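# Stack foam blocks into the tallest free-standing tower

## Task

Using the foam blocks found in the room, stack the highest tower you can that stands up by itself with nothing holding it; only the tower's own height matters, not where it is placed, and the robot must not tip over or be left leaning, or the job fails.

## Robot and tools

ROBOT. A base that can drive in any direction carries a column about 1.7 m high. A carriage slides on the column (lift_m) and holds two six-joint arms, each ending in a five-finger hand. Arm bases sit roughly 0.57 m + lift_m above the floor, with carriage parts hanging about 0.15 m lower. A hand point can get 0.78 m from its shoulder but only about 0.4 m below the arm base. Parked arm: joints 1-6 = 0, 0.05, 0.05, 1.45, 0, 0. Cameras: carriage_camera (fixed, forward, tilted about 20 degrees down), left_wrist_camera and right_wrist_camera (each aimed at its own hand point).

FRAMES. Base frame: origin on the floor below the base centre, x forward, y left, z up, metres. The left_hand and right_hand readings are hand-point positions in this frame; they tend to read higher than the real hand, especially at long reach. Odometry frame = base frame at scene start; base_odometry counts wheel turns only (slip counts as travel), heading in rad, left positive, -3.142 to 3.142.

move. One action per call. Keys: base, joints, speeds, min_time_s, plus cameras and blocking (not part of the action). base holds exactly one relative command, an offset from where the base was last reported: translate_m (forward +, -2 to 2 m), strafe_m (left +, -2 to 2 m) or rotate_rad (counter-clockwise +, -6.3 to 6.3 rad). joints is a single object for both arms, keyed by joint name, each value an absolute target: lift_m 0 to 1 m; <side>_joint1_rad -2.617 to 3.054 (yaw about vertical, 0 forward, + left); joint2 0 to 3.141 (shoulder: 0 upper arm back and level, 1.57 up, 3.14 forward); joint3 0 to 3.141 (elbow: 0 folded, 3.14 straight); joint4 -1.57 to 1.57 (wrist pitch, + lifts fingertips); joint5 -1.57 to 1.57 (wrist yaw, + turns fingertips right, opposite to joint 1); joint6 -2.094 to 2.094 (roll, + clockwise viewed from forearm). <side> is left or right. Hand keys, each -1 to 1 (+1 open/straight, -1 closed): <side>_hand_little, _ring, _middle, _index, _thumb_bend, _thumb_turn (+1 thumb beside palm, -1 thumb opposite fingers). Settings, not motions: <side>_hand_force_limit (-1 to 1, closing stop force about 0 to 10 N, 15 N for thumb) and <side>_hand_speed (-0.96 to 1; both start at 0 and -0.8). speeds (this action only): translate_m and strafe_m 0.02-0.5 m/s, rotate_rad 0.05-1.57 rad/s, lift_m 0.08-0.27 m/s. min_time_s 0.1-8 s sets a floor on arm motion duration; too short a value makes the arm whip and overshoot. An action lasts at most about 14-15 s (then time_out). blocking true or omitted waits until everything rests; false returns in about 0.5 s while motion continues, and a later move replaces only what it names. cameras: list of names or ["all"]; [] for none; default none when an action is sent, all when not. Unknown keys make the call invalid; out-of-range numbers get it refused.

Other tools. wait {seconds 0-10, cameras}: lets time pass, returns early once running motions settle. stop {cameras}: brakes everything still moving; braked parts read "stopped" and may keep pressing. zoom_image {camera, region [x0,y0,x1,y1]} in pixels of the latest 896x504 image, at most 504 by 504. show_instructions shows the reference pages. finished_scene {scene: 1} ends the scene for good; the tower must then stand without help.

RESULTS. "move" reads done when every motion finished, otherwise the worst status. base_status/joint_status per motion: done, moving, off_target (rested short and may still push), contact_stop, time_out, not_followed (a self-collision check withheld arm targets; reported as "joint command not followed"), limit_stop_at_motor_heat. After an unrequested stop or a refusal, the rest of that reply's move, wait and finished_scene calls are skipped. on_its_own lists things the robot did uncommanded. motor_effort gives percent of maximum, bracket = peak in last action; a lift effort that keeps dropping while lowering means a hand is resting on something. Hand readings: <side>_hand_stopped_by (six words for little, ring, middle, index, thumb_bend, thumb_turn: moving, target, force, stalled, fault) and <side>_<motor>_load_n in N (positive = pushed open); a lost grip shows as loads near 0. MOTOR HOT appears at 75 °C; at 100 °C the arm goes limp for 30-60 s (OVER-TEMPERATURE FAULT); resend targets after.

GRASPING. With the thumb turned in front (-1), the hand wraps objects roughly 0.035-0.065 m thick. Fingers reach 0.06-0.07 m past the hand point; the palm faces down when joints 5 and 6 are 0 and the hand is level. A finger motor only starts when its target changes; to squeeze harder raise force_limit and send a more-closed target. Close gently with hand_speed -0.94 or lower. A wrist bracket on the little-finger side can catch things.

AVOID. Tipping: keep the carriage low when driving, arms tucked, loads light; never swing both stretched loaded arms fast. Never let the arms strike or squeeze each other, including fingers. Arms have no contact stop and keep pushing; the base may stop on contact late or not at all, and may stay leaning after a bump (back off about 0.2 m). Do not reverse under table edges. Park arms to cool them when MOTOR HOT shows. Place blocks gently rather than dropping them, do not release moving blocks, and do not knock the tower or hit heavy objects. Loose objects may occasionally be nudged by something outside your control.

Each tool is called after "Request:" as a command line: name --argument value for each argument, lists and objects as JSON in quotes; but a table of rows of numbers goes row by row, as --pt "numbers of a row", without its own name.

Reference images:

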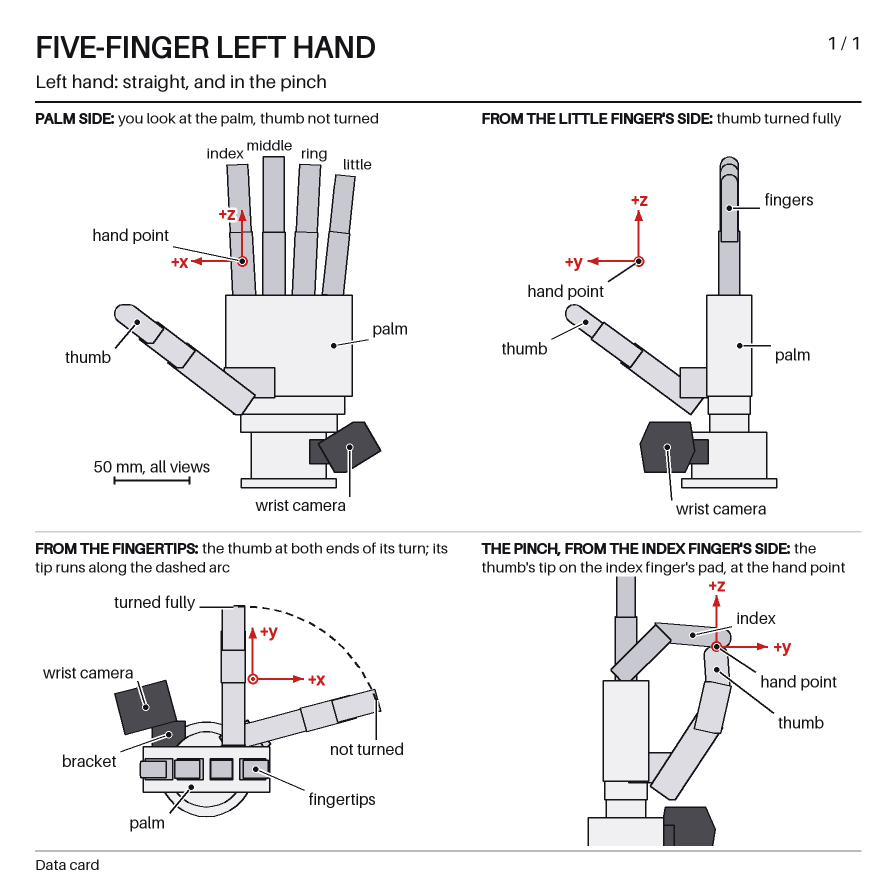

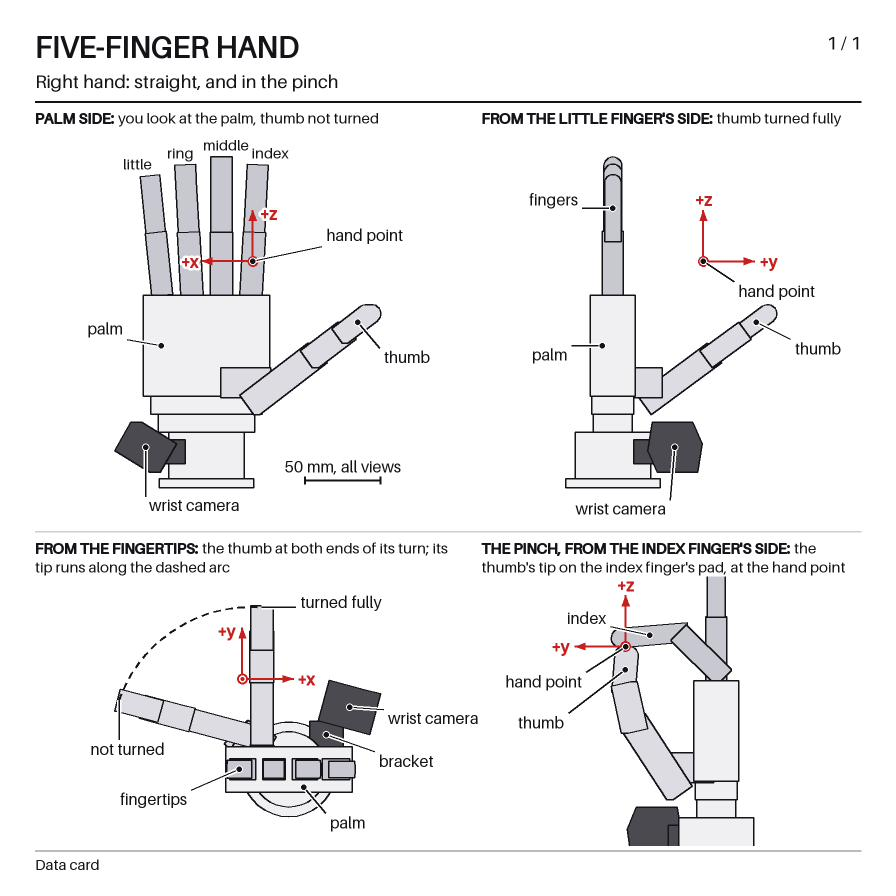

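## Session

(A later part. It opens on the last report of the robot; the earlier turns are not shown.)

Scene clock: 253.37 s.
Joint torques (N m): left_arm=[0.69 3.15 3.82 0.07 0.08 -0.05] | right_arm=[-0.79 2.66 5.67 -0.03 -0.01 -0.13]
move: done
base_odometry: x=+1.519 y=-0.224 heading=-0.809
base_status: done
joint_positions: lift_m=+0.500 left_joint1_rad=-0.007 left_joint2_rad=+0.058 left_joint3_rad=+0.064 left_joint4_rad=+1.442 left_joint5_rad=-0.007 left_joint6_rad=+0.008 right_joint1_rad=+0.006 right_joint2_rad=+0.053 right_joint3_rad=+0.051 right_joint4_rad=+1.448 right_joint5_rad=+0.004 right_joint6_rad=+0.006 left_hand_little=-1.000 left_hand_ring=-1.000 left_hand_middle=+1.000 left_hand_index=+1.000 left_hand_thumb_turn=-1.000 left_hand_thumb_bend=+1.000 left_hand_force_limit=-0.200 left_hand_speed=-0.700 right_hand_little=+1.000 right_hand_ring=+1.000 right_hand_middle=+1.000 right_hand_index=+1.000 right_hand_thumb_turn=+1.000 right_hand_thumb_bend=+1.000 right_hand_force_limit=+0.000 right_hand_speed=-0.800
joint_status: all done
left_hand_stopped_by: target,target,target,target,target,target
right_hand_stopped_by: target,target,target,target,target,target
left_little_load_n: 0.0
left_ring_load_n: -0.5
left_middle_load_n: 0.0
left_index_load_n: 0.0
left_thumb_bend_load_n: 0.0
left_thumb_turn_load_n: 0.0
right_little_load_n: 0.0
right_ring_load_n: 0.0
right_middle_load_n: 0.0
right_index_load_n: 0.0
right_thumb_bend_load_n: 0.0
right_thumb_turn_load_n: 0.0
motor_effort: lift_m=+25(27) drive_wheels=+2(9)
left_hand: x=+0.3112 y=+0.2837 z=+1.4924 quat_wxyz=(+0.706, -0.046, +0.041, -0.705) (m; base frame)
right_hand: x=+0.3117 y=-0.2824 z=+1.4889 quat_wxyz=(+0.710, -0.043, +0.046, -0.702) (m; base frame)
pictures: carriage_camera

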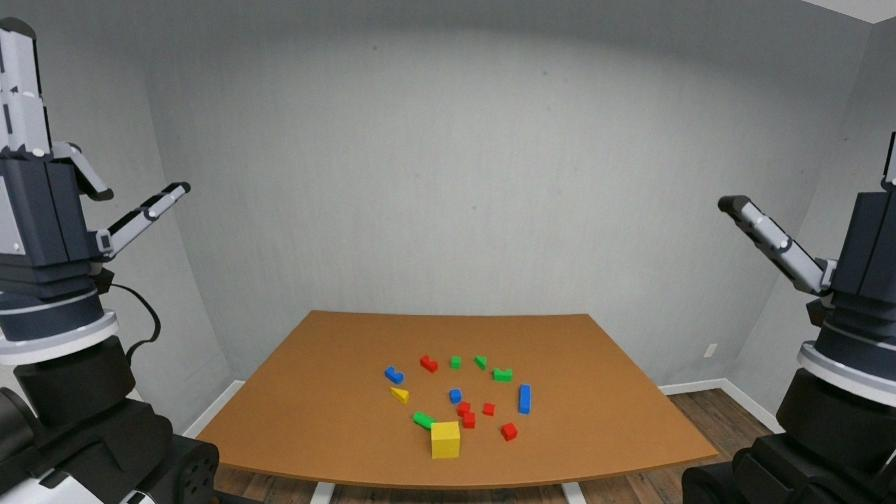

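Request:
move --joints '{"right_joint1_rad": 0.0, "right_joint2_rad": 1.0, "right_joint3_rad": 1.0, "right_joint4_rad": 0, "right_joint5_rad": -0.3, "right_joint6_rad": -0.6, "right_hand_thumb_turn": -1, "right_hand_ring": -1, "right_hand_little": -1, "right_hand_speed": 0.0}' --cameras '[]'

Request:
move --joints '{"right_joint1_rad": -0.023, "right_joint2_rad": 2.62, "right_joint3_rad": 1.756, "right_joint4_rad": -0.442, "right_joint5_rad": -0.749, "right_joint6_rad": -1.192}' --min_time_s 3 --cameras '["right_wrist_camera", "carriage_camera"]'

Scene clock: 260.33 s.
Joint torques (N m): left_arm=[0.69 3.22 3.77 0.1 0.08 -0.04] | right_arm=[-0.79 -2.32 10.32 1.96 -0.11 -0.17]
move: done
base_odometry: x=+1.519 y=-0.224 heading=-0.809
base_status: not commanded
joint_positions: lift_m=+0.500 left_joint1_rad=-0.007 left_joint2_rad=+0.058 left_joint3_rad=+0.064 left_joint4_rad=+1.443 left_joint5_rad=-0.007 left_joint6_rad=+0.008 right_joint1_rad=+0.006 right_joint2_rad=+0.997 right_joint3_rad=+0.976 right_joint4_rad=+0.016 right_joint5_rad=-0.289 right_joint6_rad=-0.592 left_hand_little=-1.000 left_hand_ring=-1.000 left_hand_middle=+1.000 left_hand_index=+1.000 left_hand_thumb_turn=-1.000 left_hand_thumb_bend=+1.000 left_hand_force_limit=-0.200 left_hand_speed=-0.700 right_hand_little=-1.000 right_hand_ring=-1.000 right_hand_middle=+1.000 right_hand_index=+1.000 right_hand_thumb_turn=-1.000 right_hand_thumb_bend=+1.000 right_hand_force_limit=+0.000 right_hand_speed=+0.000
joint_status: all done
left_hand_stopped_by: target,target,target,target,target,target
right_hand_stopped_by: target,target,target,target,target,target
left_little_load_n: 0.0
left_ring_load_n: 0.0
left_middle_load_n: 0.0
left_index_load_n: 0.0
left_thumb_bend_load_n: 0.0
left_thumb_turn_load_n: 0.0
right_little_load_n: 0.0
right_ring_load_n: 0.0
right_middle_load_n: -0.5
right_index_load_n: 0.0
right_thumb_bend_load_n: 0.0
right_thumb_turn_load_n: 0.0
motor_effort: lift_m=+26(27) drive_wheels=-4(5)
left_hand: x=+0.3111 y=+0.2837 z=+1.4924 quat_wxyz=(+0.706, -0.045, +0.041, -0.705) (m; base frame)
right_hand: x=+0.6022 y=-0.2635 z=+1.3650 quat_wxyz=(+0.420, -0.667, +0.238, -0.567) (m; base frame)
pictures: none
No camera images: "cameras" was empty.

Scene clock: 263.63 s.
Joint torques (N m): left_arm=[0.69 3.22 3.78 0.1 0.08 -0.05] | right_arm=[-0.92 -11.41 7.69 0.61 -0.58 -0.15]
move: done
base_odometry: x=+1.519 y=-0.224 heading=-0.809
base_status: not commanded
joint_positions: lift_m=+0.500 left_joint1_rad=-0.007 left_joint2_rad=+0.058 left_joint3_rad=+0.064 left_joint4_rad=+1.443 left_joint5_rad=-0.007 left_joint6_rad=+0.008 right_joint1_rad=-0.015 right_joint2_rad=+2.606 right_joint3_rad=+1.737 right_joint4_rad=-0.428 right_joint5_rad=-0.739 right_joint6_rad=-1.184 left_hand_little=-1.000 left_hand_ring=-1.000 left_hand_middle=+1.000 left_hand_index=+1.000 left_hand_thumb_turn=-1.000 left_hand_thumb_bend=+1.000 left_hand_force_limit=-0.200 left_hand_speed=-0.700 right_hand_little=-1.000 right_hand_ring=-1.000 right_hand_middle=+1.000 right_hand_index=+1.000 right_hand_thumb_turn=-1.000 right_hand_thumb_bend=+1.000 right_hand_force_limit=+0.000 right_hand_speed=+0.000
joint_status: all done
left_hand_stopped_by: target,target,target,target,target,target
right_hand_stopped_by: target,target,target,target,target,target
left_little_load_n: 0.0
left_ring_load_n: 0.0
left_middle_load_n: 0.0
left_index_load_n: 0.0
left_thumb_bend_load_n: 0.0
left_thumb_turn_load_n: 0.0
right_little_load_n: 0.0
right_ring_load_n: 0.0
right_middle_load_n: 0.0
right_index_load_n: 0.0
right_thumb_bend_load_n: 0.0
right_thumb_turn_load_n: 0.0
motor_effort: lift_m=+25(27) drive_wheels=+2(5)
left_hand: x=+0.3111 y=+0.2837 z=+1.4924 quat_wxyz=(+0.706, -0.045, +0.041, -0.705) (m; base frame)
right_hand: x=+0.6876 y=-0.2223 z=+0.8912 quat_wxyz=(+0.375, -0.915, +0.136, -0.059) (m; base frame)
pictures: carriage_camera, right_wrist_camera

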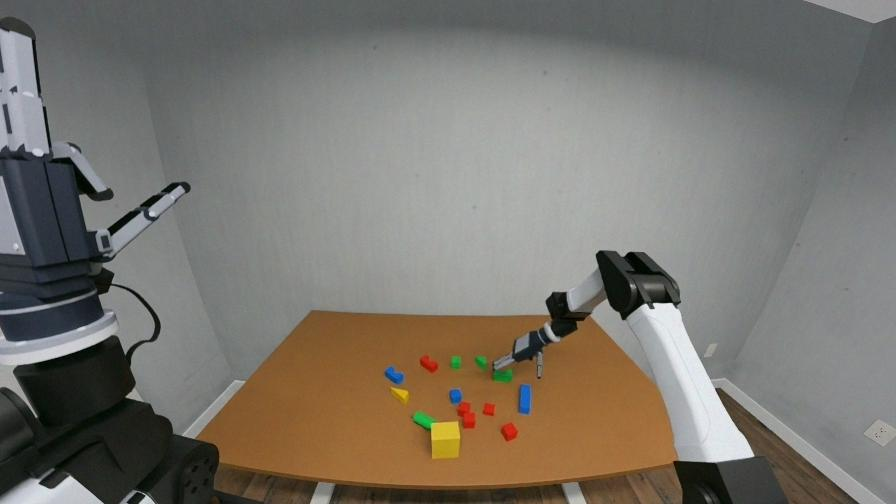

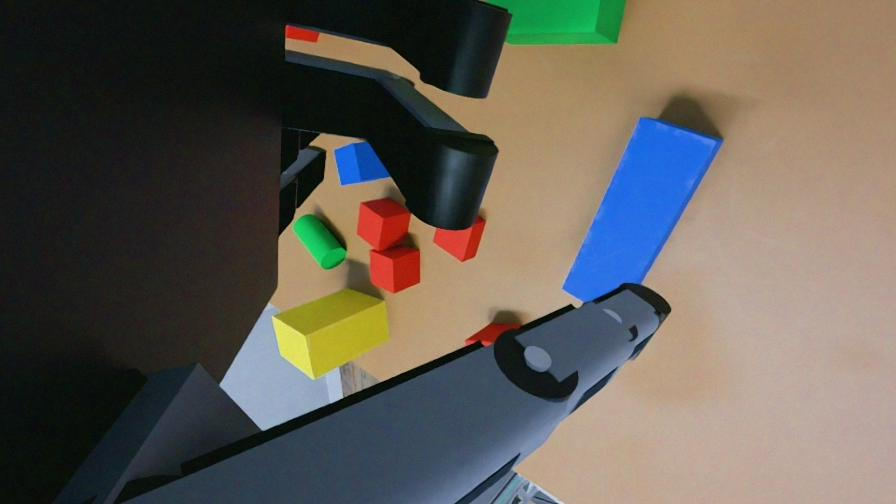

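Request:
move --joints '{"right_joint1_rad": -0.0475, "right_joint2_rad": 2.576, "right_joint3_rad": 1.662, "right_joint4_rad": -0.392, "right_joint5_rad": -0.77, "right_joint6_rad": -1.192}' --cameras '[]'

Request:
move --joints '{"lift_m": 0.42}' --speeds '{"lift_m": 0.1}' --cameras '["right_wrist_camera", "carriage_camera"]'

Scene clock: 270.67 s.
Joint torques (N m): left_arm=[0.66 3.19 3.78 0.1 0.09 -0.05] | right_arm=[-0.61 -14.67 5.12 0.85 -0.56 -0.13]
move: done
base_odometry: x=+1.519 y=-0.224 heading=-0.809
base_status: not commanded
joint_positions: lift_m=+0.500 left_joint1_rad=-0.007 left_joint2_rad=+0.058 left_joint3_rad=+0.064 left_joint4_rad=+1.443 left_joint5_rad=-0.007 left_joint6_rad=+0.008 right_joint1_rad=-0.045 right_joint2_rad=+2.606 right_joint3_rad=+1.665 right_joint4_rad=-0.406 right_joint5_rad=-0.759 right_joint6_rad=-1.185 left_hand_little=-1.000 left_hand_ring=-1.000 left_hand_middle=+1.000 left_hand_index=+1.000 left_hand_thumb_turn=-1.000 left_hand_thumb_bend=+1.000 left_hand_force_limit=-0.200 left_hand_speed=-0.700 right_hand_little=-1.000 right_hand_ring=-1.000 right_hand_middle=+1.000 right_hand_index=+1.000 right_hand_thumb_turn=-1.000 right_hand_thumb_bend=+1.000 right_hand_force_limit=+0.000 right_hand_speed=+0.000
joint_status: all done
left_hand_stopped_by: target,target,target,target,target,target
right_hand_stopped_by: target,target,target,target,target,target
left_little_load_n: 0.0
left_ring_load_n: 0.0
left_middle_load_n: 0.0
left_index_load_n: 0.0
left_thumb_bend_load_n: 0.0
left_thumb_turn_load_n: 0.0
right_little_load_n: 0.0
right_ring_load_n: 0.0
right_middle_load_n: 0.0
right_index_load_n: 0.0
right_thumb_bend_load_n: 0.0
right_thumb_turn_load_n: 0.0
motor_effort: lift_m=+26(26) drive_wheels=+2(2)
left_hand: x=+0.3111 y=+0.2837 z=+1.4924 quat_wxyz=(+0.706, -0.045, +0.041, -0.705) (m; base frame)
right_hand: x=+0.6660 y=-0.2319 z=+0.8782 quat_wxyz=(+0.380, -0.911, +0.157, -0.040) (m; base frame)
pictures: none
No camera images: "cameras" was empty.

Scene clock: 271.83 s.
Joint torques (N m): left_arm=[0.66 3.38 4.16 0.08 0.07 -0.05] | right_arm=[-0.58 -14.2 5.52 0.75 -0.55 -0.14]
move: done
base_odometry: x=+1.519 y=-0.224 heading=-0.809
base_status: not commanded
joint_positions: lift_m=+0.420 left_joint1_rad=-0.007 left_joint2_rad=+0.056 left_joint3_rad=+0.059 left_joint4_rad=+1.445 left_joint5_rad=-0.007 left_joint6_rad=+0.008 right_joint1_rad=-0.045 right_joint2_rad=+2.600 right_joint3_rad=+1.663 right_joint4_rad=-0.399 right_joint5_rad=-0.762 right_joint6_rad=-1.185 left_hand_little=-1.000 left_hand_ring=-1.000 left_hand_middle=+1.000 left_hand_index=+1.000 left_hand_thumb_turn=-1.000 left_hand_thumb_bend=+1.000 left_hand_force_limit=-0.200 left_hand_speed=-0.700 right_hand_little=-1.000 right_hand_ring=-1.000 right_hand_middle=+1.000 right_hand_index=+1.000 right_hand_thumb_turn=-1.000 right_hand_thumb_bend=+1.000 right_hand_force_limit=+0.000 right_hand_speed=+0.000
joint_status: all done
left_hand_stopped_by: target,target,target,target,target,target
right_hand_stopped_by: target,target,target,target,target,target
left_little_load_n: 0.0
left_ring_load_n: -0.5
left_middle_load_n: 0.0
left_index_load_n: 0.0
left_thumb_bend_load_n: 0.0
left_thumb_turn_load_n: 0.0
right_little_load_n: 0.0
right_ring_load_n: 0.0
right_middle_load_n: 0.0
right_index_load_n: 0.0
right_thumb_bend_load_n: 0.0
right_thumb_turn_load_n: 0.0
motor_effort: lift_m=+23(26) drive_wheels=-5(5)
left_hand: x=+0.3114 y=+0.2836 z=+1.4113 quat_wxyz=(+0.706, -0.046, +0.041, -0.705) (m; base frame)
right_hand: x=+0.6685 y=-0.2315 z=+0.8009 quat_wxyz=(+0.382, -0.910, +0.154, -0.045) (m; base frame)
pictures: carriage_camera, right_wrist_camera

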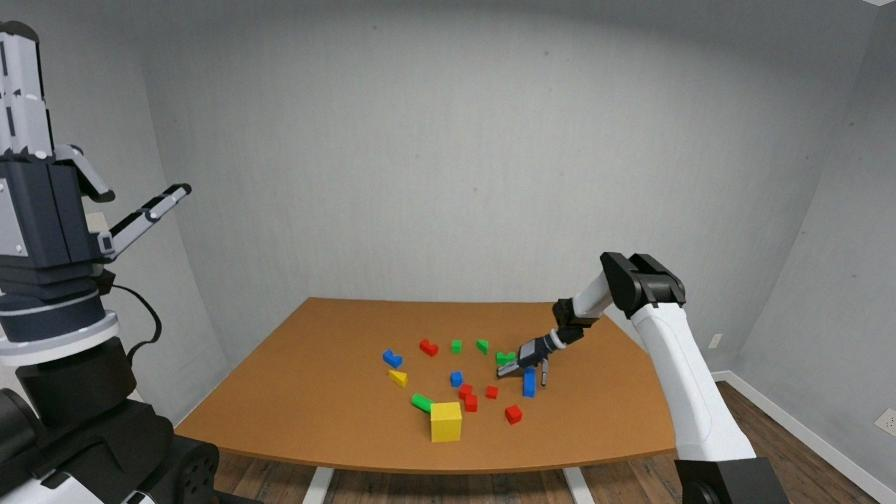

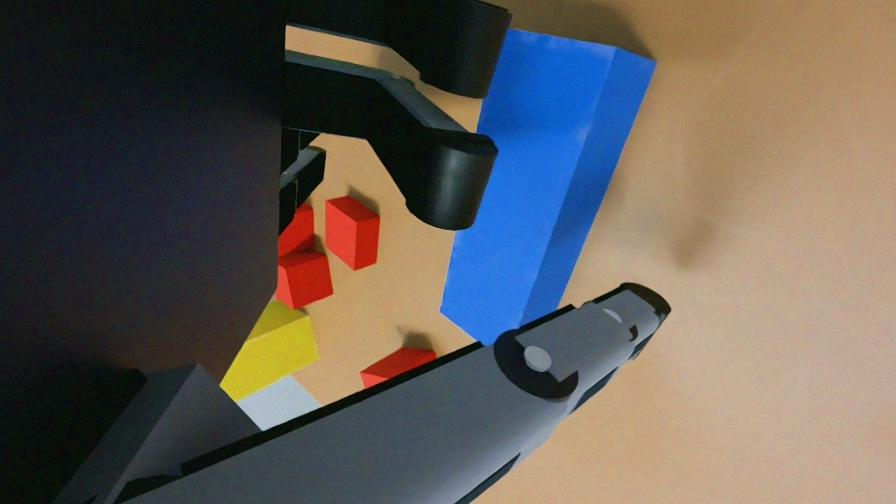

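Request:
move --joints '{"right_joint1_rad": -0.0475, "right_joint2_rad": 2.608, "right_joint3_rad": 1.728, "right_joint4_rad": -0.427, "right_joint5_rad": -0.77, "right_joint6_rad": -1.192}' --cameras '[]'

Request:
move --joints '{"lift_m": 0.393}' --speeds '{"lift_m": 0.08}' --cameras '["right_wrist_camera", "carriage_camera"]'

Request:
zoom_image --camera "carriage_camera" --region '[460, 310, 600, 420]'

Scene clock: 274.77 s.
Joint torques (N m): left_arm=[0.68 3.38 4.19 0.07 0.08 -0.05] | right_arm=[-0.55 -11.73 7.06 0.62 -0.56 -0.13]
move: done
base_odometry: x=+1.519 y=-0.224 heading=-0.809
base_status: not commanded
joint_positions: lift_m=+0.420 left_joint1_rad=-0.007 left_joint2_rad=+0.056 left_joint3_rad=+0.059 left_joint4_rad=+1.446 left_joint5_rad=-0.007 left_joint6_rad=+0.008 right_joint1_rad=-0.045 right_joint2_rad=+2.600 right_joint3_rad=+1.715 right_joint4_rad=-0.413 right_joint5_rad=-0.762 right_joint6_rad=-1.185 left_hand_little=-1.000 left_hand_ring=-1.000 left_hand_middle=+1.000 left_hand_index=+1.000 left_hand_thumb_turn=-1.000 left_hand_thumb_bend=+1.000 left_hand_force_limit=-0.200 left_hand_speed=-0.700 right_hand_little=-1.000 right_hand_ring=-1.000 right_hand_middle=+1.000 right_hand_index=+1.000 right_hand_thumb_turn=-1.000 right_hand_thumb_bend=+1.000 right_hand_force_limit=+0.000 right_hand_speed=+0.000
joint_status: all done
left_hand_stopped_by: target,target,target,target,target,target
right_hand_stopped_by: target,target,target,target,target,target
left_little_load_n: 0.0
left_ring_load_n: 0.0
left_middle_load_n: 0.0
left_index_load_n: 0.0
left_thumb_bend_load_n: 0.0
left_thumb_turn_load_n: 0.0
right_little_load_n: 0.0
right_ring_load_n: 0.0
right_middle_load_n: 0.0
right_index_load_n: 0.0
right_thumb_bend_load_n: 0.0
right_thumb_turn_load_n: 0.0
motor_effort: lift_m=+24(25) drive_wheels=+1(1)
left_hand: x=+0.3112 y=+0.2837 z=+1.4114 quat_wxyz=(+0.706, -0.045, +0.041, -0.705) (m; base frame)
right_hand: x=+0.6862 y=-0.2323 z=+0.8116 quat_wxyz=(+0.385, -0.909, +0.147, -0.062) (m; base frame)
pictures: none
No camera images: "cameras" was empty.

Scene clock: 275.47 s.
Joint torques (N m): left_arm=[0.7 3.47 4.27 0.04 0.09 -0.05] | right_arm=[-0.5 -12.04 6.86 0.64 -0.53 -0.14]
move: done
base_odometry: x=+1.519 y=-0.224 heading=-0.809
base_status: not commanded
joint_positions: lift_m=+0.393 left_joint1_rad=-0.007 left_joint2_rad=+0.056 left_joint3_rad=+0.059 left_joint4_rad=+1.448 left_joint5_rad=-0.007 left_joint6_rad=+0.008 right_joint1_rad=-0.045 right_joint2_rad=+2.603 right_joint3_rad=+1.718 right_joint4_rad=-0.417 right_joint5_rad=-0.764 right_joint6_rad=-1.185 left_hand_little=-1.000 left_hand_ring=-1.000 left_hand_middle=+1.000 left_hand_index=+1.000 left_hand_thumb_turn=-1.000 left_hand_thumb_bend=+1.000 left_hand_force_limit=-0.200 left_hand_speed=-0.700 right_hand_little=-1.000 right_hand_ring=-1.000 right_hand_middle=+1.000 right_hand_index=+1.000 right_hand_thumb_turn=-1.000 right_hand_thumb_bend=+1.000 right_hand_force_limit=+0.000 right_hand_speed=+0.000
joint_status: all done
left_hand_stopped_by: target,target,target,target,target,target
right_hand_stopped_by: target,target,target,target,target,target
left_little_load_n: 0.0
left_ring_load_n: 0.0
left_middle_load_n: 0.0
left_index_load_n: 0.0
left_thumb_bend_load_n: 0.0
left_thumb_turn_load_n: 0.0
right_little_load_n: 0.0
right_ring_load_n: 0.0
right_middle_load_n: 0.0
right_index_load_n: 0.0
right_thumb_bend_load_n: 0.0
right_thumb_turn_load_n: 0.0
motor_effort: lift_m=+22(25) drive_wheels=-5(5)
left_hand: x=+0.3106 y=+0.2837 z=+1.3846 quat_wxyz=(+0.706, -0.045, +0.040, -0.705) (m; base frame)
right_hand: x=+0.6853 y=-0.2320 z=+0.7840 quat_wxyz=(+0.385, -0.909, +0.148, -0.060) (m; base frame)
pictures: carriage_camera, right_wrist_camera

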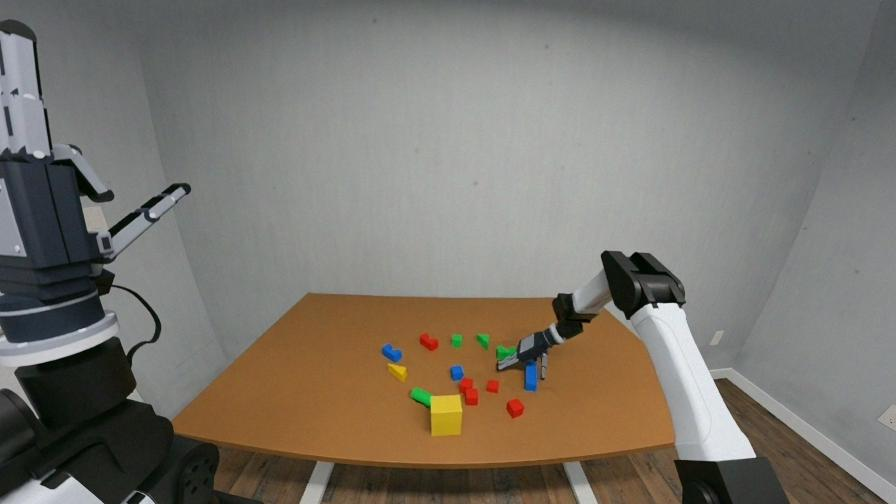

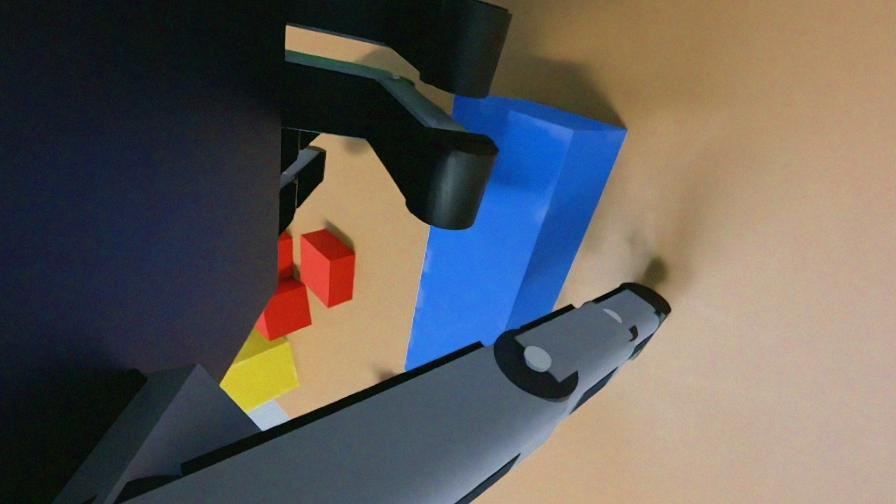

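Scaled by 3.600 from the camera's 896x504 image, which has a finer 1280x720 frame.

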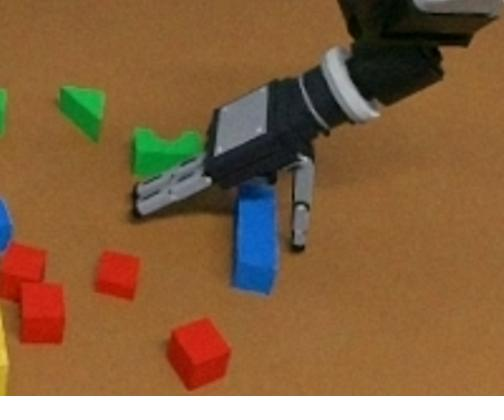

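Request:
move --joints '{"lift_m": 0.386}' --speeds '{"lift_m": 0.08}' --cameras '[]'

Request:
move --joints '{"right_hand_index": -0.7, "right_hand_middle": -0.7, "right_hand_speed": -0.85, "right_hand_force_limit": -0.6}' --cameras '["right_wrist_camera", "carriage_camera"]'

Request:
zoom_image --camera "carriage_camera" --region '[460, 310, 600, 420]'

Scene clock: 277.93 s.
Joint torques (N m): left_arm=[0.66 3.48 4.21 0.03 0.09 -0.05] | right_arm=[-0.47 -12.15 6.49 0.65 -0.51 -0.13]
move: done
base_odometry: x=+1.519 y=-0.224 heading=-0.809
base_status: not commanded
joint_positions: lift_m=+0.386 left_joint1_rad=-0.007 left_joint2_rad=+0.055 left_joint3_rad=+0.059 left_joint4_rad=+1.449 left_joint5_rad=-0.007 left_joint6_rad=+0.008 right_joint1_rad=-0.045 right_joint2_rad=+2.603 right_joint3_rad=+1.721 right_joint4_rad=-0.419 right_joint5_rad=-0.768 right_joint6_rad=-1.187 left_hand_little=-1.000 left_hand_ring=-1.000 left_hand_middle=+1.000 left_hand_index=+1.000 left_hand_thumb_turn=-1.000 left_hand_thumb_bend=+1.000 left_hand_force_limit=-0.200 left_hand_speed=-0.700 right_hand_little=-1.000 right_hand_ring=-1.000 right_hand_middle=+1.000 right_hand_index=+1.000 right_hand_thumb_turn=-1.000 right_hand_thumb_bend=+1.000 right_hand_force_limit=+0.000 right_hand_speed=+0.000
joint_status: all done
left_hand_stopped_by: target,target,target,target,target,target
right_hand_stopped_by: target,target,target,target,target,target
left_little_load_n: 0.0
left_ring_load_n: 0.0
left_middle_load_n: 0.0
left_index_load_n: 0.0
left_thumb_bend_load_n: 0.0
left_thumb_turn_load_n: 0.0
right_little_load_n: 0.5
right_ring_load_n: 0.0
right_middle_load_n: 0.0
right_index_load_n: -0.5
right_thumb_bend_load_n: -0.5
right_thumb_turn_load_n: -0.5
motor_effort: lift_m=+23(23) drive_wheels=-5(5)
left_hand: x=+0.3102 y=+0.2837 z=+1.3778 quat_wxyz=(+0.706, -0.044, +0.040, -0.705) (m; base frame)
right_hand: x=+0.6862 y=-0.2314 z=+0.7780 quat_wxyz=(+0.387, -0.908, +0.147, -0.060) (m; base frame)
pictures: none
No camera images: "cameras" was empty.

Scene clock: 282.23 s.
Joint torques (N m): left_arm=[0.7 3.48 4.21 0.02 0.09 -0.05] | right_arm=[-0.55 -12.12 6.57 0.68 -0.37 -0.13]
move: off_target
base_odometry: x=+1.519 y=-0.224 heading=-0.809
base_status: not commanded
joint_positions: lift_m=+0.386 left_joint1_rad=-0.007 left_joint2_rad=+0.055 left_joint3_rad=+0.059 left_joint4_rad=+1.449 left_joint5_rad=-0.007 left_joint6_rad=+0.008 right_joint1_rad=-0.045 right_joint2_rad=+2.603 right_joint3_rad=+1.721 right_joint4_rad=-0.418 right_joint5_rad=-0.782 right_joint6_rad=-1.187 left_hand_little=-1.000 left_hand_ring=-1.000 left_hand_middle=+1.000 left_hand_index=+1.000 left_hand_thumb_turn=-1.000 left_hand_thumb_bend=+1.000 left_hand_force_limit=-0.200 left_hand_speed=-0.700 right_hand_little=-1.000 right_hand_ring=-1.000 right_hand_middle=+0.835 right_hand_index=+0.710 right_hand_thumb_turn=-1.000 right_hand_thumb_bend=+1.000 right_hand_force_limit=-0.600 right_hand_speed=-0.850
joint_status: right_hand_middle off_target (ended at +0.835, target -0.700); right_hand_index off_target (ended at +0.710, target -0.700); the others done
left_hand_stopped_by: target,target,target,target,target,target
right_hand_stopped_by: target,target,force,force,target,target
left_little_load_n: 0.0
left_ring_load_n: 0.0
left_middle_load_n: 0.0
left_index_load_n: 0.0
left_thumb_bend_load_n: 0.0
left_thumb_turn_load_n: 0.0
right_little_load_n: 0.0
right_ring_load_n: 0.0
right_middle_load_n: 0.0
right_index_load_n: 1.5
right_thumb_bend_load_n: 0.0
right_thumb_turn_load_n: 0.0
motor_effort: lift_m=+23(24) drive_wheels=-5(5)
left_hand: x=+0.3102 y=+0.2837 z=+1.3778 quat_wxyz=(+0.706, -0.044, +0.040, -0.705) (m; base frame)
right_hand: x=+0.6860 y=-0.2289 z=+0.7795 quat_wxyz=(+0.393, -0.906, +0.145, -0.059) (m; base frame)
pictures: carriage_camera, right_wrist_camera

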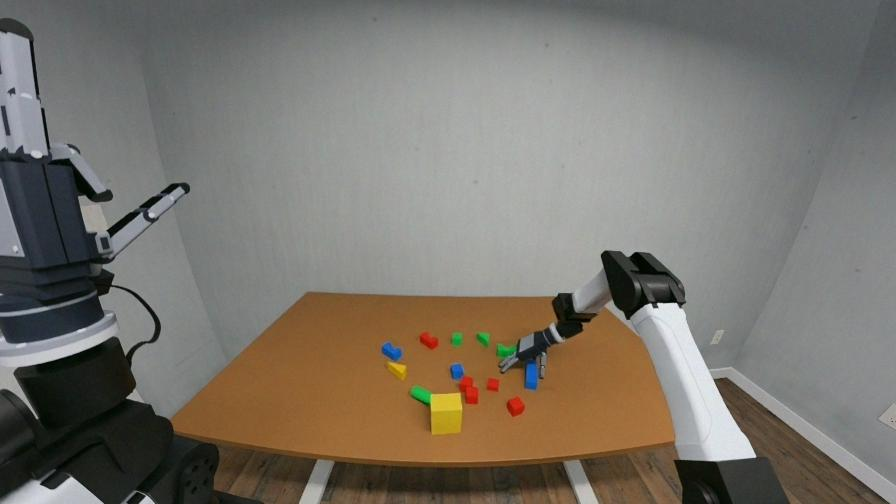

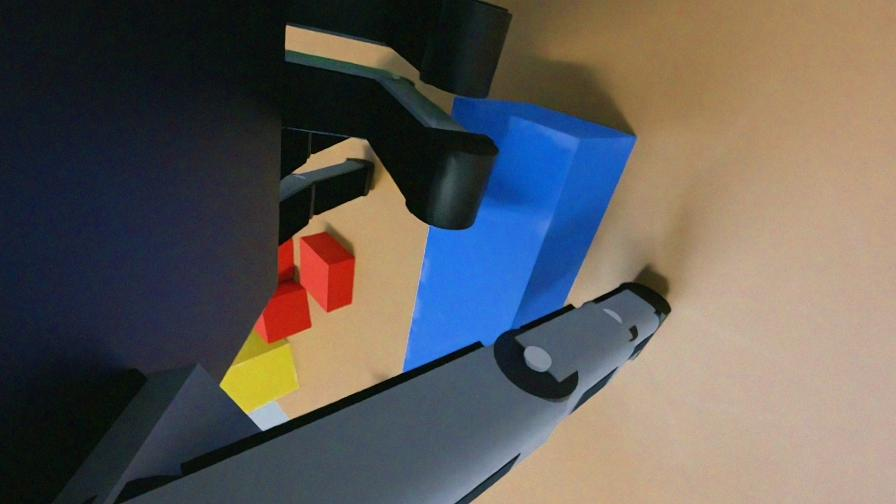

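Scaled by 3.600 from the camera's 896x504 image, which has a finer 1280x720 frame.

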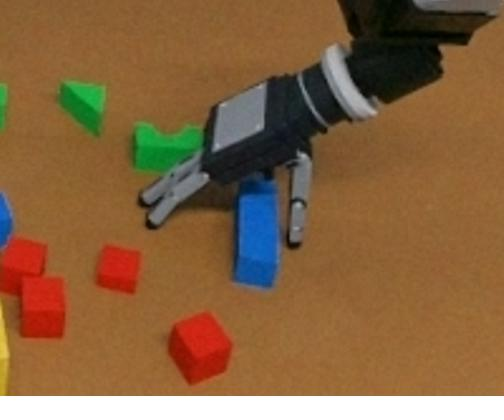

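Request:
move --joints '{"right_hand_index": 0.95, "right_hand_middle": 0.95}' --cameras '[]'

Request:
move --joints '{"lift_m": 0.396}' --speeds '{"lift_m": 0.08}' --cameras '[]'

Request:
move --joints '{"right_hand_index": -0.71, "right_hand_middle": -0.71, "right_hand_speed": -0.85, "right_hand_force_limit": -0.6}' --cameras '["right_wrist_camera", "carriage_camera"]'

Request:
zoom_image --camera "carriage_camera" --region '[460, 310, 600, 420]'

Scene clock: 293.37 s.
Joint torques (N m): left_arm=[0.65 3.47 4.19 0.03 0.08 -0.05] | right_arm=[-0.57 -12.04 6.49 0.68 -0.39 -0.11]
move: done
base_odometry: x=+1.519 y=-0.224 heading=-0.809
base_status: not commanded
joint_positions: lift_m=+0.386 left_joint1_rad=-0.007 left_joint2_rad=+0.055 left_joint3_rad=+0.059 left_joint4_rad=+1.449 left_joint5_rad=-0.007 left_joint6_rad=+0.008 right_joint1_rad=-0.045 right_joint2_rad=+2.603 right_joint3_rad=+1.721 right_joint4_rad=-0.418 right_joint5_rad=-0.781 right_joint6_rad=-1.187 left_hand_little=-1.000 left_hand_ring=-1.000 left_hand_middle=+1.000 left_hand_index=+1.000 left_hand_thumb_turn=-1.000 left_hand_thumb_bend=+1.000 left_hand_force_limit=-0.200 left_hand_speed=-0.700 right_hand_little=-1.000 right_hand_ring=-1.000 right_hand_middle=+0.950 right_hand_index=+0.950 right_hand_thumb_turn=-1.000 right_hand_thumb_bend=+1.000 right_hand_force_limit=-0.600 right_hand_speed=-0.850
joint_status: all done
left_hand_stopped_by: target,target,target,target,target,target
right_hand_stopped_by: target,target,target,target,target,target
left_little_load_n: 0.0
left_ring_load_n: 0.0
left_middle_load_n: 0.0
left_index_load_n: 0.0
left_thumb_bend_load_n: 0.0
left_thumb_turn_load_n: 0.0
right_little_load_n: 0.0
right_ring_load_n: 0.0
right_middle_load_n: 0.0
right_index_load_n: 0.0
right_thumb_bend_load_n: 0.0
right_thumb_turn_load_n: 0.0
motor_effort: lift_m=+22(23) drive_wheels=-5(5)
left_hand: x=+0.3102 y=+0.2837 z=+1.3778 quat_wxyz=(+0.706, -0.044, +0.040, -0.705) (m; base frame)
right_hand: x=+0.6860 y=-0.2291 z=+0.7794 quat_wxyz=(+0.393, -0.906, +0.145, -0.059) (m; base frame)
pictures: none
No camera images: "cameras" was empty.

Scene clock: 293.87 s.
Joint torques (N m): left_arm=[0.68 3.45 4.21 0.04 0.09 -0.06] | right_arm=[-0.51 -12.29 6.31 0.68 -0.41 -0.13]
move: done
base_odometry: x=+1.519 y=-0.224 heading=-0.809
base_status: not commanded
joint_positions: lift_m=+0.396 left_joint1_rad=-0.007 left_joint2_rad=+0.055 left_joint3_rad=+0.059 left_joint4_rad=+1.450 left_joint5_rad=-0.007 left_joint6_rad=+0.008 right_joint1_rad=-0.045 right_joint2_rad=+2.605 right_joint3_rad=+1.723 right_joint4_rad=-0.422 right_joint5_rad=-0.779 right_joint6_rad=-1.187 left_hand_little=-1.000 left_hand_ring=-1.000 left_hand_middle=+1.000 left_hand_index=+1.000 left_hand_thumb_turn=-1.000 left_hand_thumb_bend=+1.000 left_hand_force_limit=-0.200 left_hand_speed=-0.700 right_hand_little=-1.000 right_hand_ring=-1.000 right_hand_middle=+0.950 right_hand_index=+0.950 right_hand_thumb_turn=-1.000 right_hand_thumb_bend=+1.000 right_hand_force_limit=-0.600 right_hand_speed=-0.850
joint_status: all done
left_hand_stopped_by: target,target,target,target,target,target
right_hand_stopped_by: target,target,target,target,target,target
left_little_load_n: 0.0
left_ring_load_n: 0.0
left_middle_load_n: 0.0
left_index_load_n: 0.0
left_thumb_bend_load_n: 0.0
left_thumb_turn_load_n: 0.0
right_little_load_n: 0.0
right_ring_load_n: 0.0
right_middle_load_n: 0.0
right_index_load_n: 0.0
right_thumb_bend_load_n: 0.0
right_thumb_turn_load_n: 0.0
motor_effort: lift_m=+26(32) drive_wheels=+2(5)
left_hand: x=+0.3098 y=+0.2837 z=+1.3875 quat_wxyz=(+0.706, -0.044, +0.039, -0.706) (m; base frame)
right_hand: x=+0.6852 y=-0.2294 z=+0.7882 quat_wxyz=(+0.392, -0.907, +0.146, -0.057) (m; base frame)
pictures: none
No camera images: "cameras" was empty.

Scene clock: 298.07 s.
Joint torques (N m): left_arm=[0.72 3.47 4.23 0 0.08 -0.05] | right_arm=[-0.53 -12.23 6.39 0.68 -0.22 -0.13]
move: off_target
base_odometry: x=+1.519 y=-0.224 heading=-0.809
base_status: not commanded
joint_positions: lift_m=+0.396 left_joint1_rad=-0.007 left_joint2_rad=+0.055 left_joint3_rad=+0.059 left_joint4_rad=+1.450 left_joint5_rad=-0.007 left_joint6_rad=+0.008 right_joint1_rad=-0.045 right_joint2_rad=+2.605 right_joint3_rad=+1.723 right_joint4_rad=-0.418 right_joint5_rad=-0.796 right_joint6_rad=-1.187 left_hand_little=-1.000 left_hand_ring=-1.000 left_hand_middle=+1.000 left_hand_index=+1.000 left_hand_thumb_turn=-1.000 left_hand_thumb_bend=+1.000 left_hand_force_limit=-0.200 left_hand_speed=-0.700 right_hand_little=-1.000 right_hand_ring=-1.000 right_hand_middle=+0.493 right_hand_index=-0.439 right_hand_thumb_turn=-1.000 right_hand_thumb_bend=+1.000 right_hand_force_limit=-0.600 right_hand_speed=-0.850
joint_status: right_hand_middle off_target (ended at +0.493, target -0.710); right_hand_index off_target (ended at -0.439, target -0.710); the others done
left_hand_stopped_by: target,target,target,target,target,target
right_hand_stopped_by: target,target,force,force,target,target
left_little_load_n: 0.0
left_ring_load_n: -0.5
left_middle_load_n: 0.0
left_index_load_n: 0.0
left_thumb_bend_load_n: 0.0
left_thumb_turn_load_n: 0.0
right_little_load_n: 0.0
right_ring_load_n: 0.0
right_middle_load_n: 1.5
right_index_load_n: 2.0
right_thumb_bend_load_n: 0.5
right_thumb_turn_load_n: 0.0
motor_effort: lift_m=+26(28) drive_wheels=-4(5)
left_hand: x=+0.3098 y=+0.2837 z=+1.3875 quat_wxyz=(+0.706, -0.044, +0.039, -0.706) (m; base frame)
right_hand: x=+0.6858 y=-0.2266 z=+0.7900 quat_wxyz=(+0.400, -0.904, +0.144, -0.057) (m; base frame)
pictures: carriage_camera, right_wrist_camera

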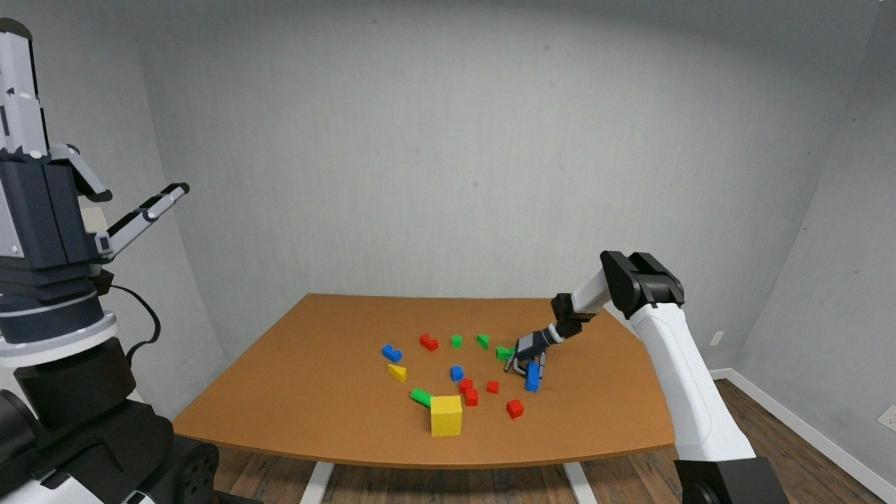

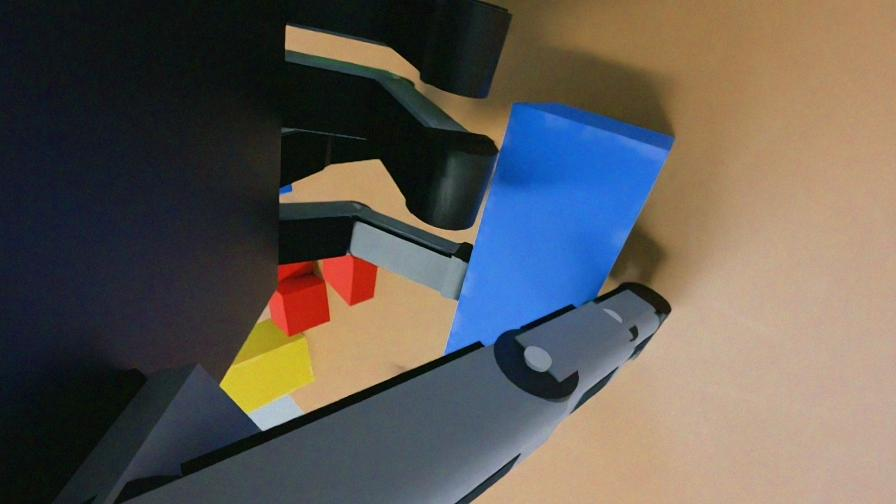

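Scaled by 3.600 from the camera's 896x504 image, which has a finer 1280x720 frame.

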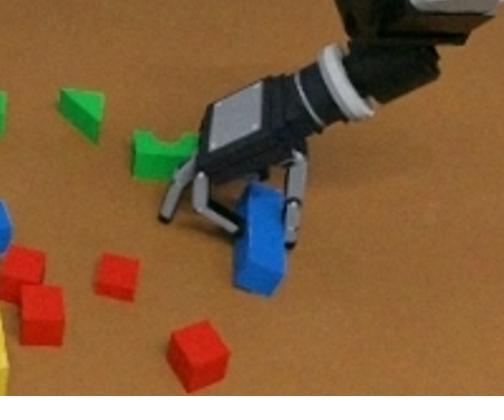

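Request:
move --joints '{"right_hand_index": 0.1, "right_hand_middle": 0.7}' --cameras '[]'

Request:
move --joints '{"lift_m": 0.412, "right_hand_middle": 0.1}' --speeds '{"lift_m": 0.08}' --cameras '["right_wrist_camera", "carriage_camera"]'

Request:
zoom_image --camera "carriage_camera" --region '[460, 310, 600, 420]'

Scene clock: 302.10 s.
Joint torques (N m): left_arm=[0.68 3.48 4.25 0 0.09 -0.05] | right_arm=[-0.57 -12.23 6.34 0.65 -0.37 -0.13]
move: done
base_odometry: x=+1.519 y=-0.224 heading=-0.809
base_status: not commanded
joint_positions: lift_m=+0.396 left_joint1_rad=-0.007 left_joint2_rad=+0.055 left_joint3_rad=+0.059 left_joint4_rad=+1.450 left_joint5_rad=-0.007 left_joint6_rad=+0.008 right_joint1_rad=-0.045 right_joint2_rad=+2.605 right_joint3_rad=+1.723 right_joint4_rad=-0.418 right_joint5_rad=-0.782 right_joint6_rad=-1.187 left_hand_little=-1.000 left_hand_ring=-1.000 left_hand_middle=+1.000 left_hand_index=+1.000 left_hand_thumb_turn=-1.000 left_hand_thumb_bend=+1.000 left_hand_force_limit=-0.200 left_hand_speed=-0.700 right_hand_little=-1.000 right_hand_ring=-1.000 right_hand_middle=+0.700 right_hand_index=+0.100 right_hand_thumb_turn=-1.000 right_hand_thumb_bend=+1.000 right_hand_force_limit=-0.600 right_hand_speed=-0.850
joint_status: all done
left_hand_stopped_by: target,target,target,target,target,target
right_hand_stopped_by: target,target,target,target,target,target
left_little_load_n: 0.0
left_ring_load_n: 0.0
left_middle_load_n: 0.0
left_index_load_n: 0.0
left_thumb_bend_load_n: 0.0
left_thumb_turn_load_n: 0.0
right_little_load_n: 0.0
right_ring_load_n: 0.0
right_middle_load_n: 0.0
right_index_load_n: 0.0
right_thumb_bend_load_n: 0.0
right_thumb_turn_load_n: 0.0
motor_effort: lift_m=+26(27) drive_wheels=+1(4)
left_hand: x=+0.3098 y=+0.2837 z=+1.3875 quat_wxyz=(+0.706, -0.044, +0.039, -0.706) (m; base frame)
right_hand: x=+0.6861 y=-0.2290 z=+0.7886 quat_wxyz=(+0.393, -0.906, +0.145, -0.059) (m; base frame)
pictures: none
No camera images: "cameras" was empty.

Scene clock: 304.03 s.
Joint torques (N m): left_arm=[0.69 3.48 4.26 0 0.08 -0.05] | right_arm=[-0.51 -12.4 6.32 0.68 -0.42 -0.11]
move: done
base_odometry: x=+1.519 y=-0.224 heading=-0.809
base_status: not commanded
joint_positions: lift_m=+0.412 left_joint1_rad=-0.007 left_joint2_rad=+0.055 left_joint3_rad=+0.059 left_joint4_rad=+1.450 left_joint5_rad=-0.007 left_joint6_rad=+0.008 right_joint1_rad=-0.045 right_joint2_rad=+2.606 right_joint3_rad=+1.723 right_joint4_rad=-0.422 right_joint5_rad=-0.779 right_joint6_rad=-1.187 left_hand_little=-1.000 left_hand_ring=-1.000 left_hand_middle=+1.000 left_hand_index=+1.000 left_hand_thumb_turn=-1.000 left_hand_thumb_bend=+1.000 left_hand_force_limit=-0.200 left_hand_speed=-0.700 right_hand_little=-1.000 right_hand_ring=-1.000 right_hand_middle=+0.100 right_hand_index=+0.100 right_hand_thumb_turn=-1.000 right_hand_thumb_bend=+1.000 right_hand_force_limit=-0.600 right_hand_speed=-0.850
joint_status: all done
left_hand_stopped_by: target,target,target,target,target,target
right_hand_stopped_by: target,target,target,target,target,target
left_little_load_n: 0.0
left_ring_load_n: 0.0
left_middle_load_n: 0.0
left_index_load_n: 0.0
left_thumb_bend_load_n: 0.0
left_thumb_turn_load_n: 0.0
right_little_load_n: 0.0
right_ring_load_n: 0.0
right_middle_load_n: 0.5
right_index_load_n: -0.5
right_thumb_bend_load_n: 0.0
right_thumb_turn_load_n: 0.0
motor_effort: lift_m=+26(32) drive_wheels=+1(5)
left_hand: x=+0.3098 y=+0.2837 z=+1.4035 quat_wxyz=(+0.706, -0.044, +0.039, -0.706) (m; base frame)
right_hand: x=+0.6849 y=-0.2294 z=+0.8037 quat_wxyz=(+0.392, -0.907, +0.146, -0.057) (m; base frame)
pictures: carriage_camera, right_wrist_camera

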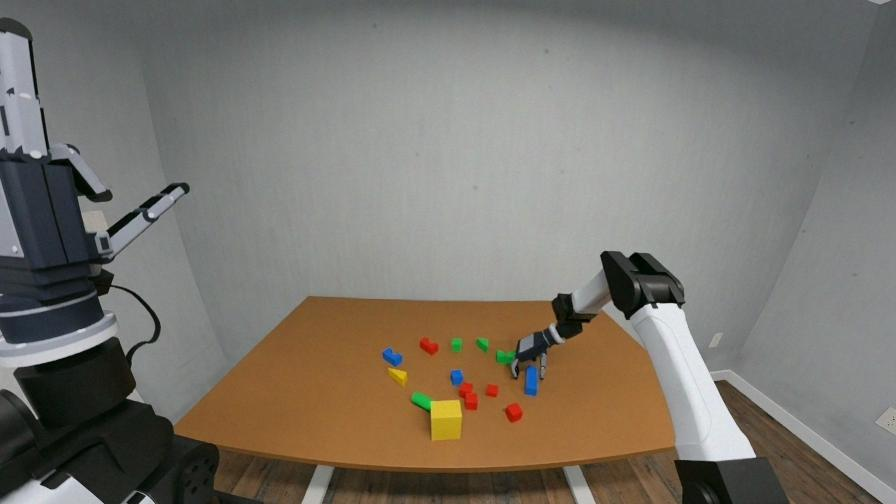

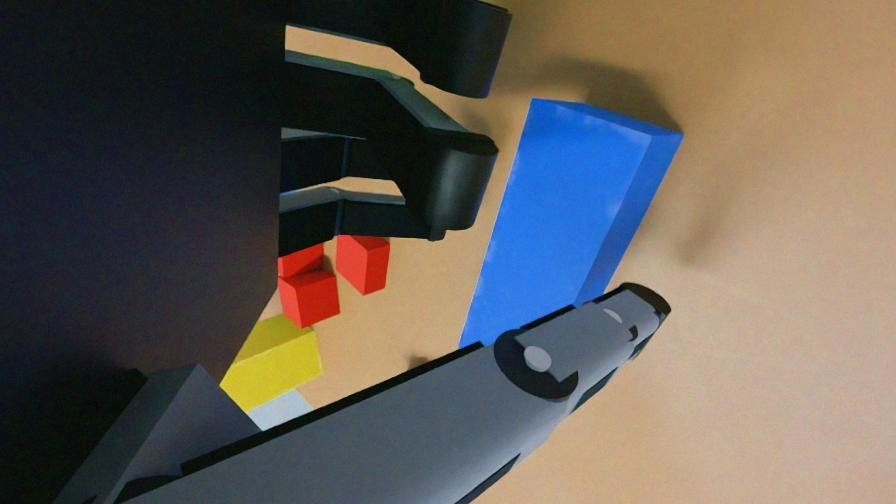

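Scaled by 3.600 from the camera's 896x504 image, which has a finer 1280x720 frame.

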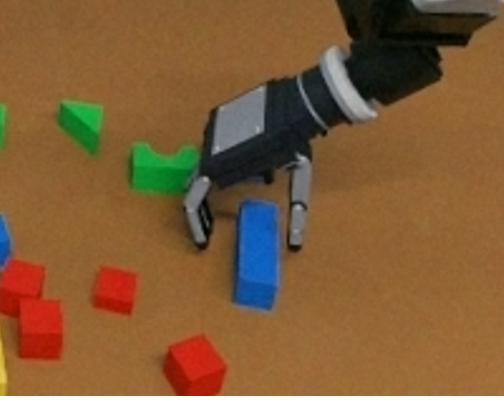

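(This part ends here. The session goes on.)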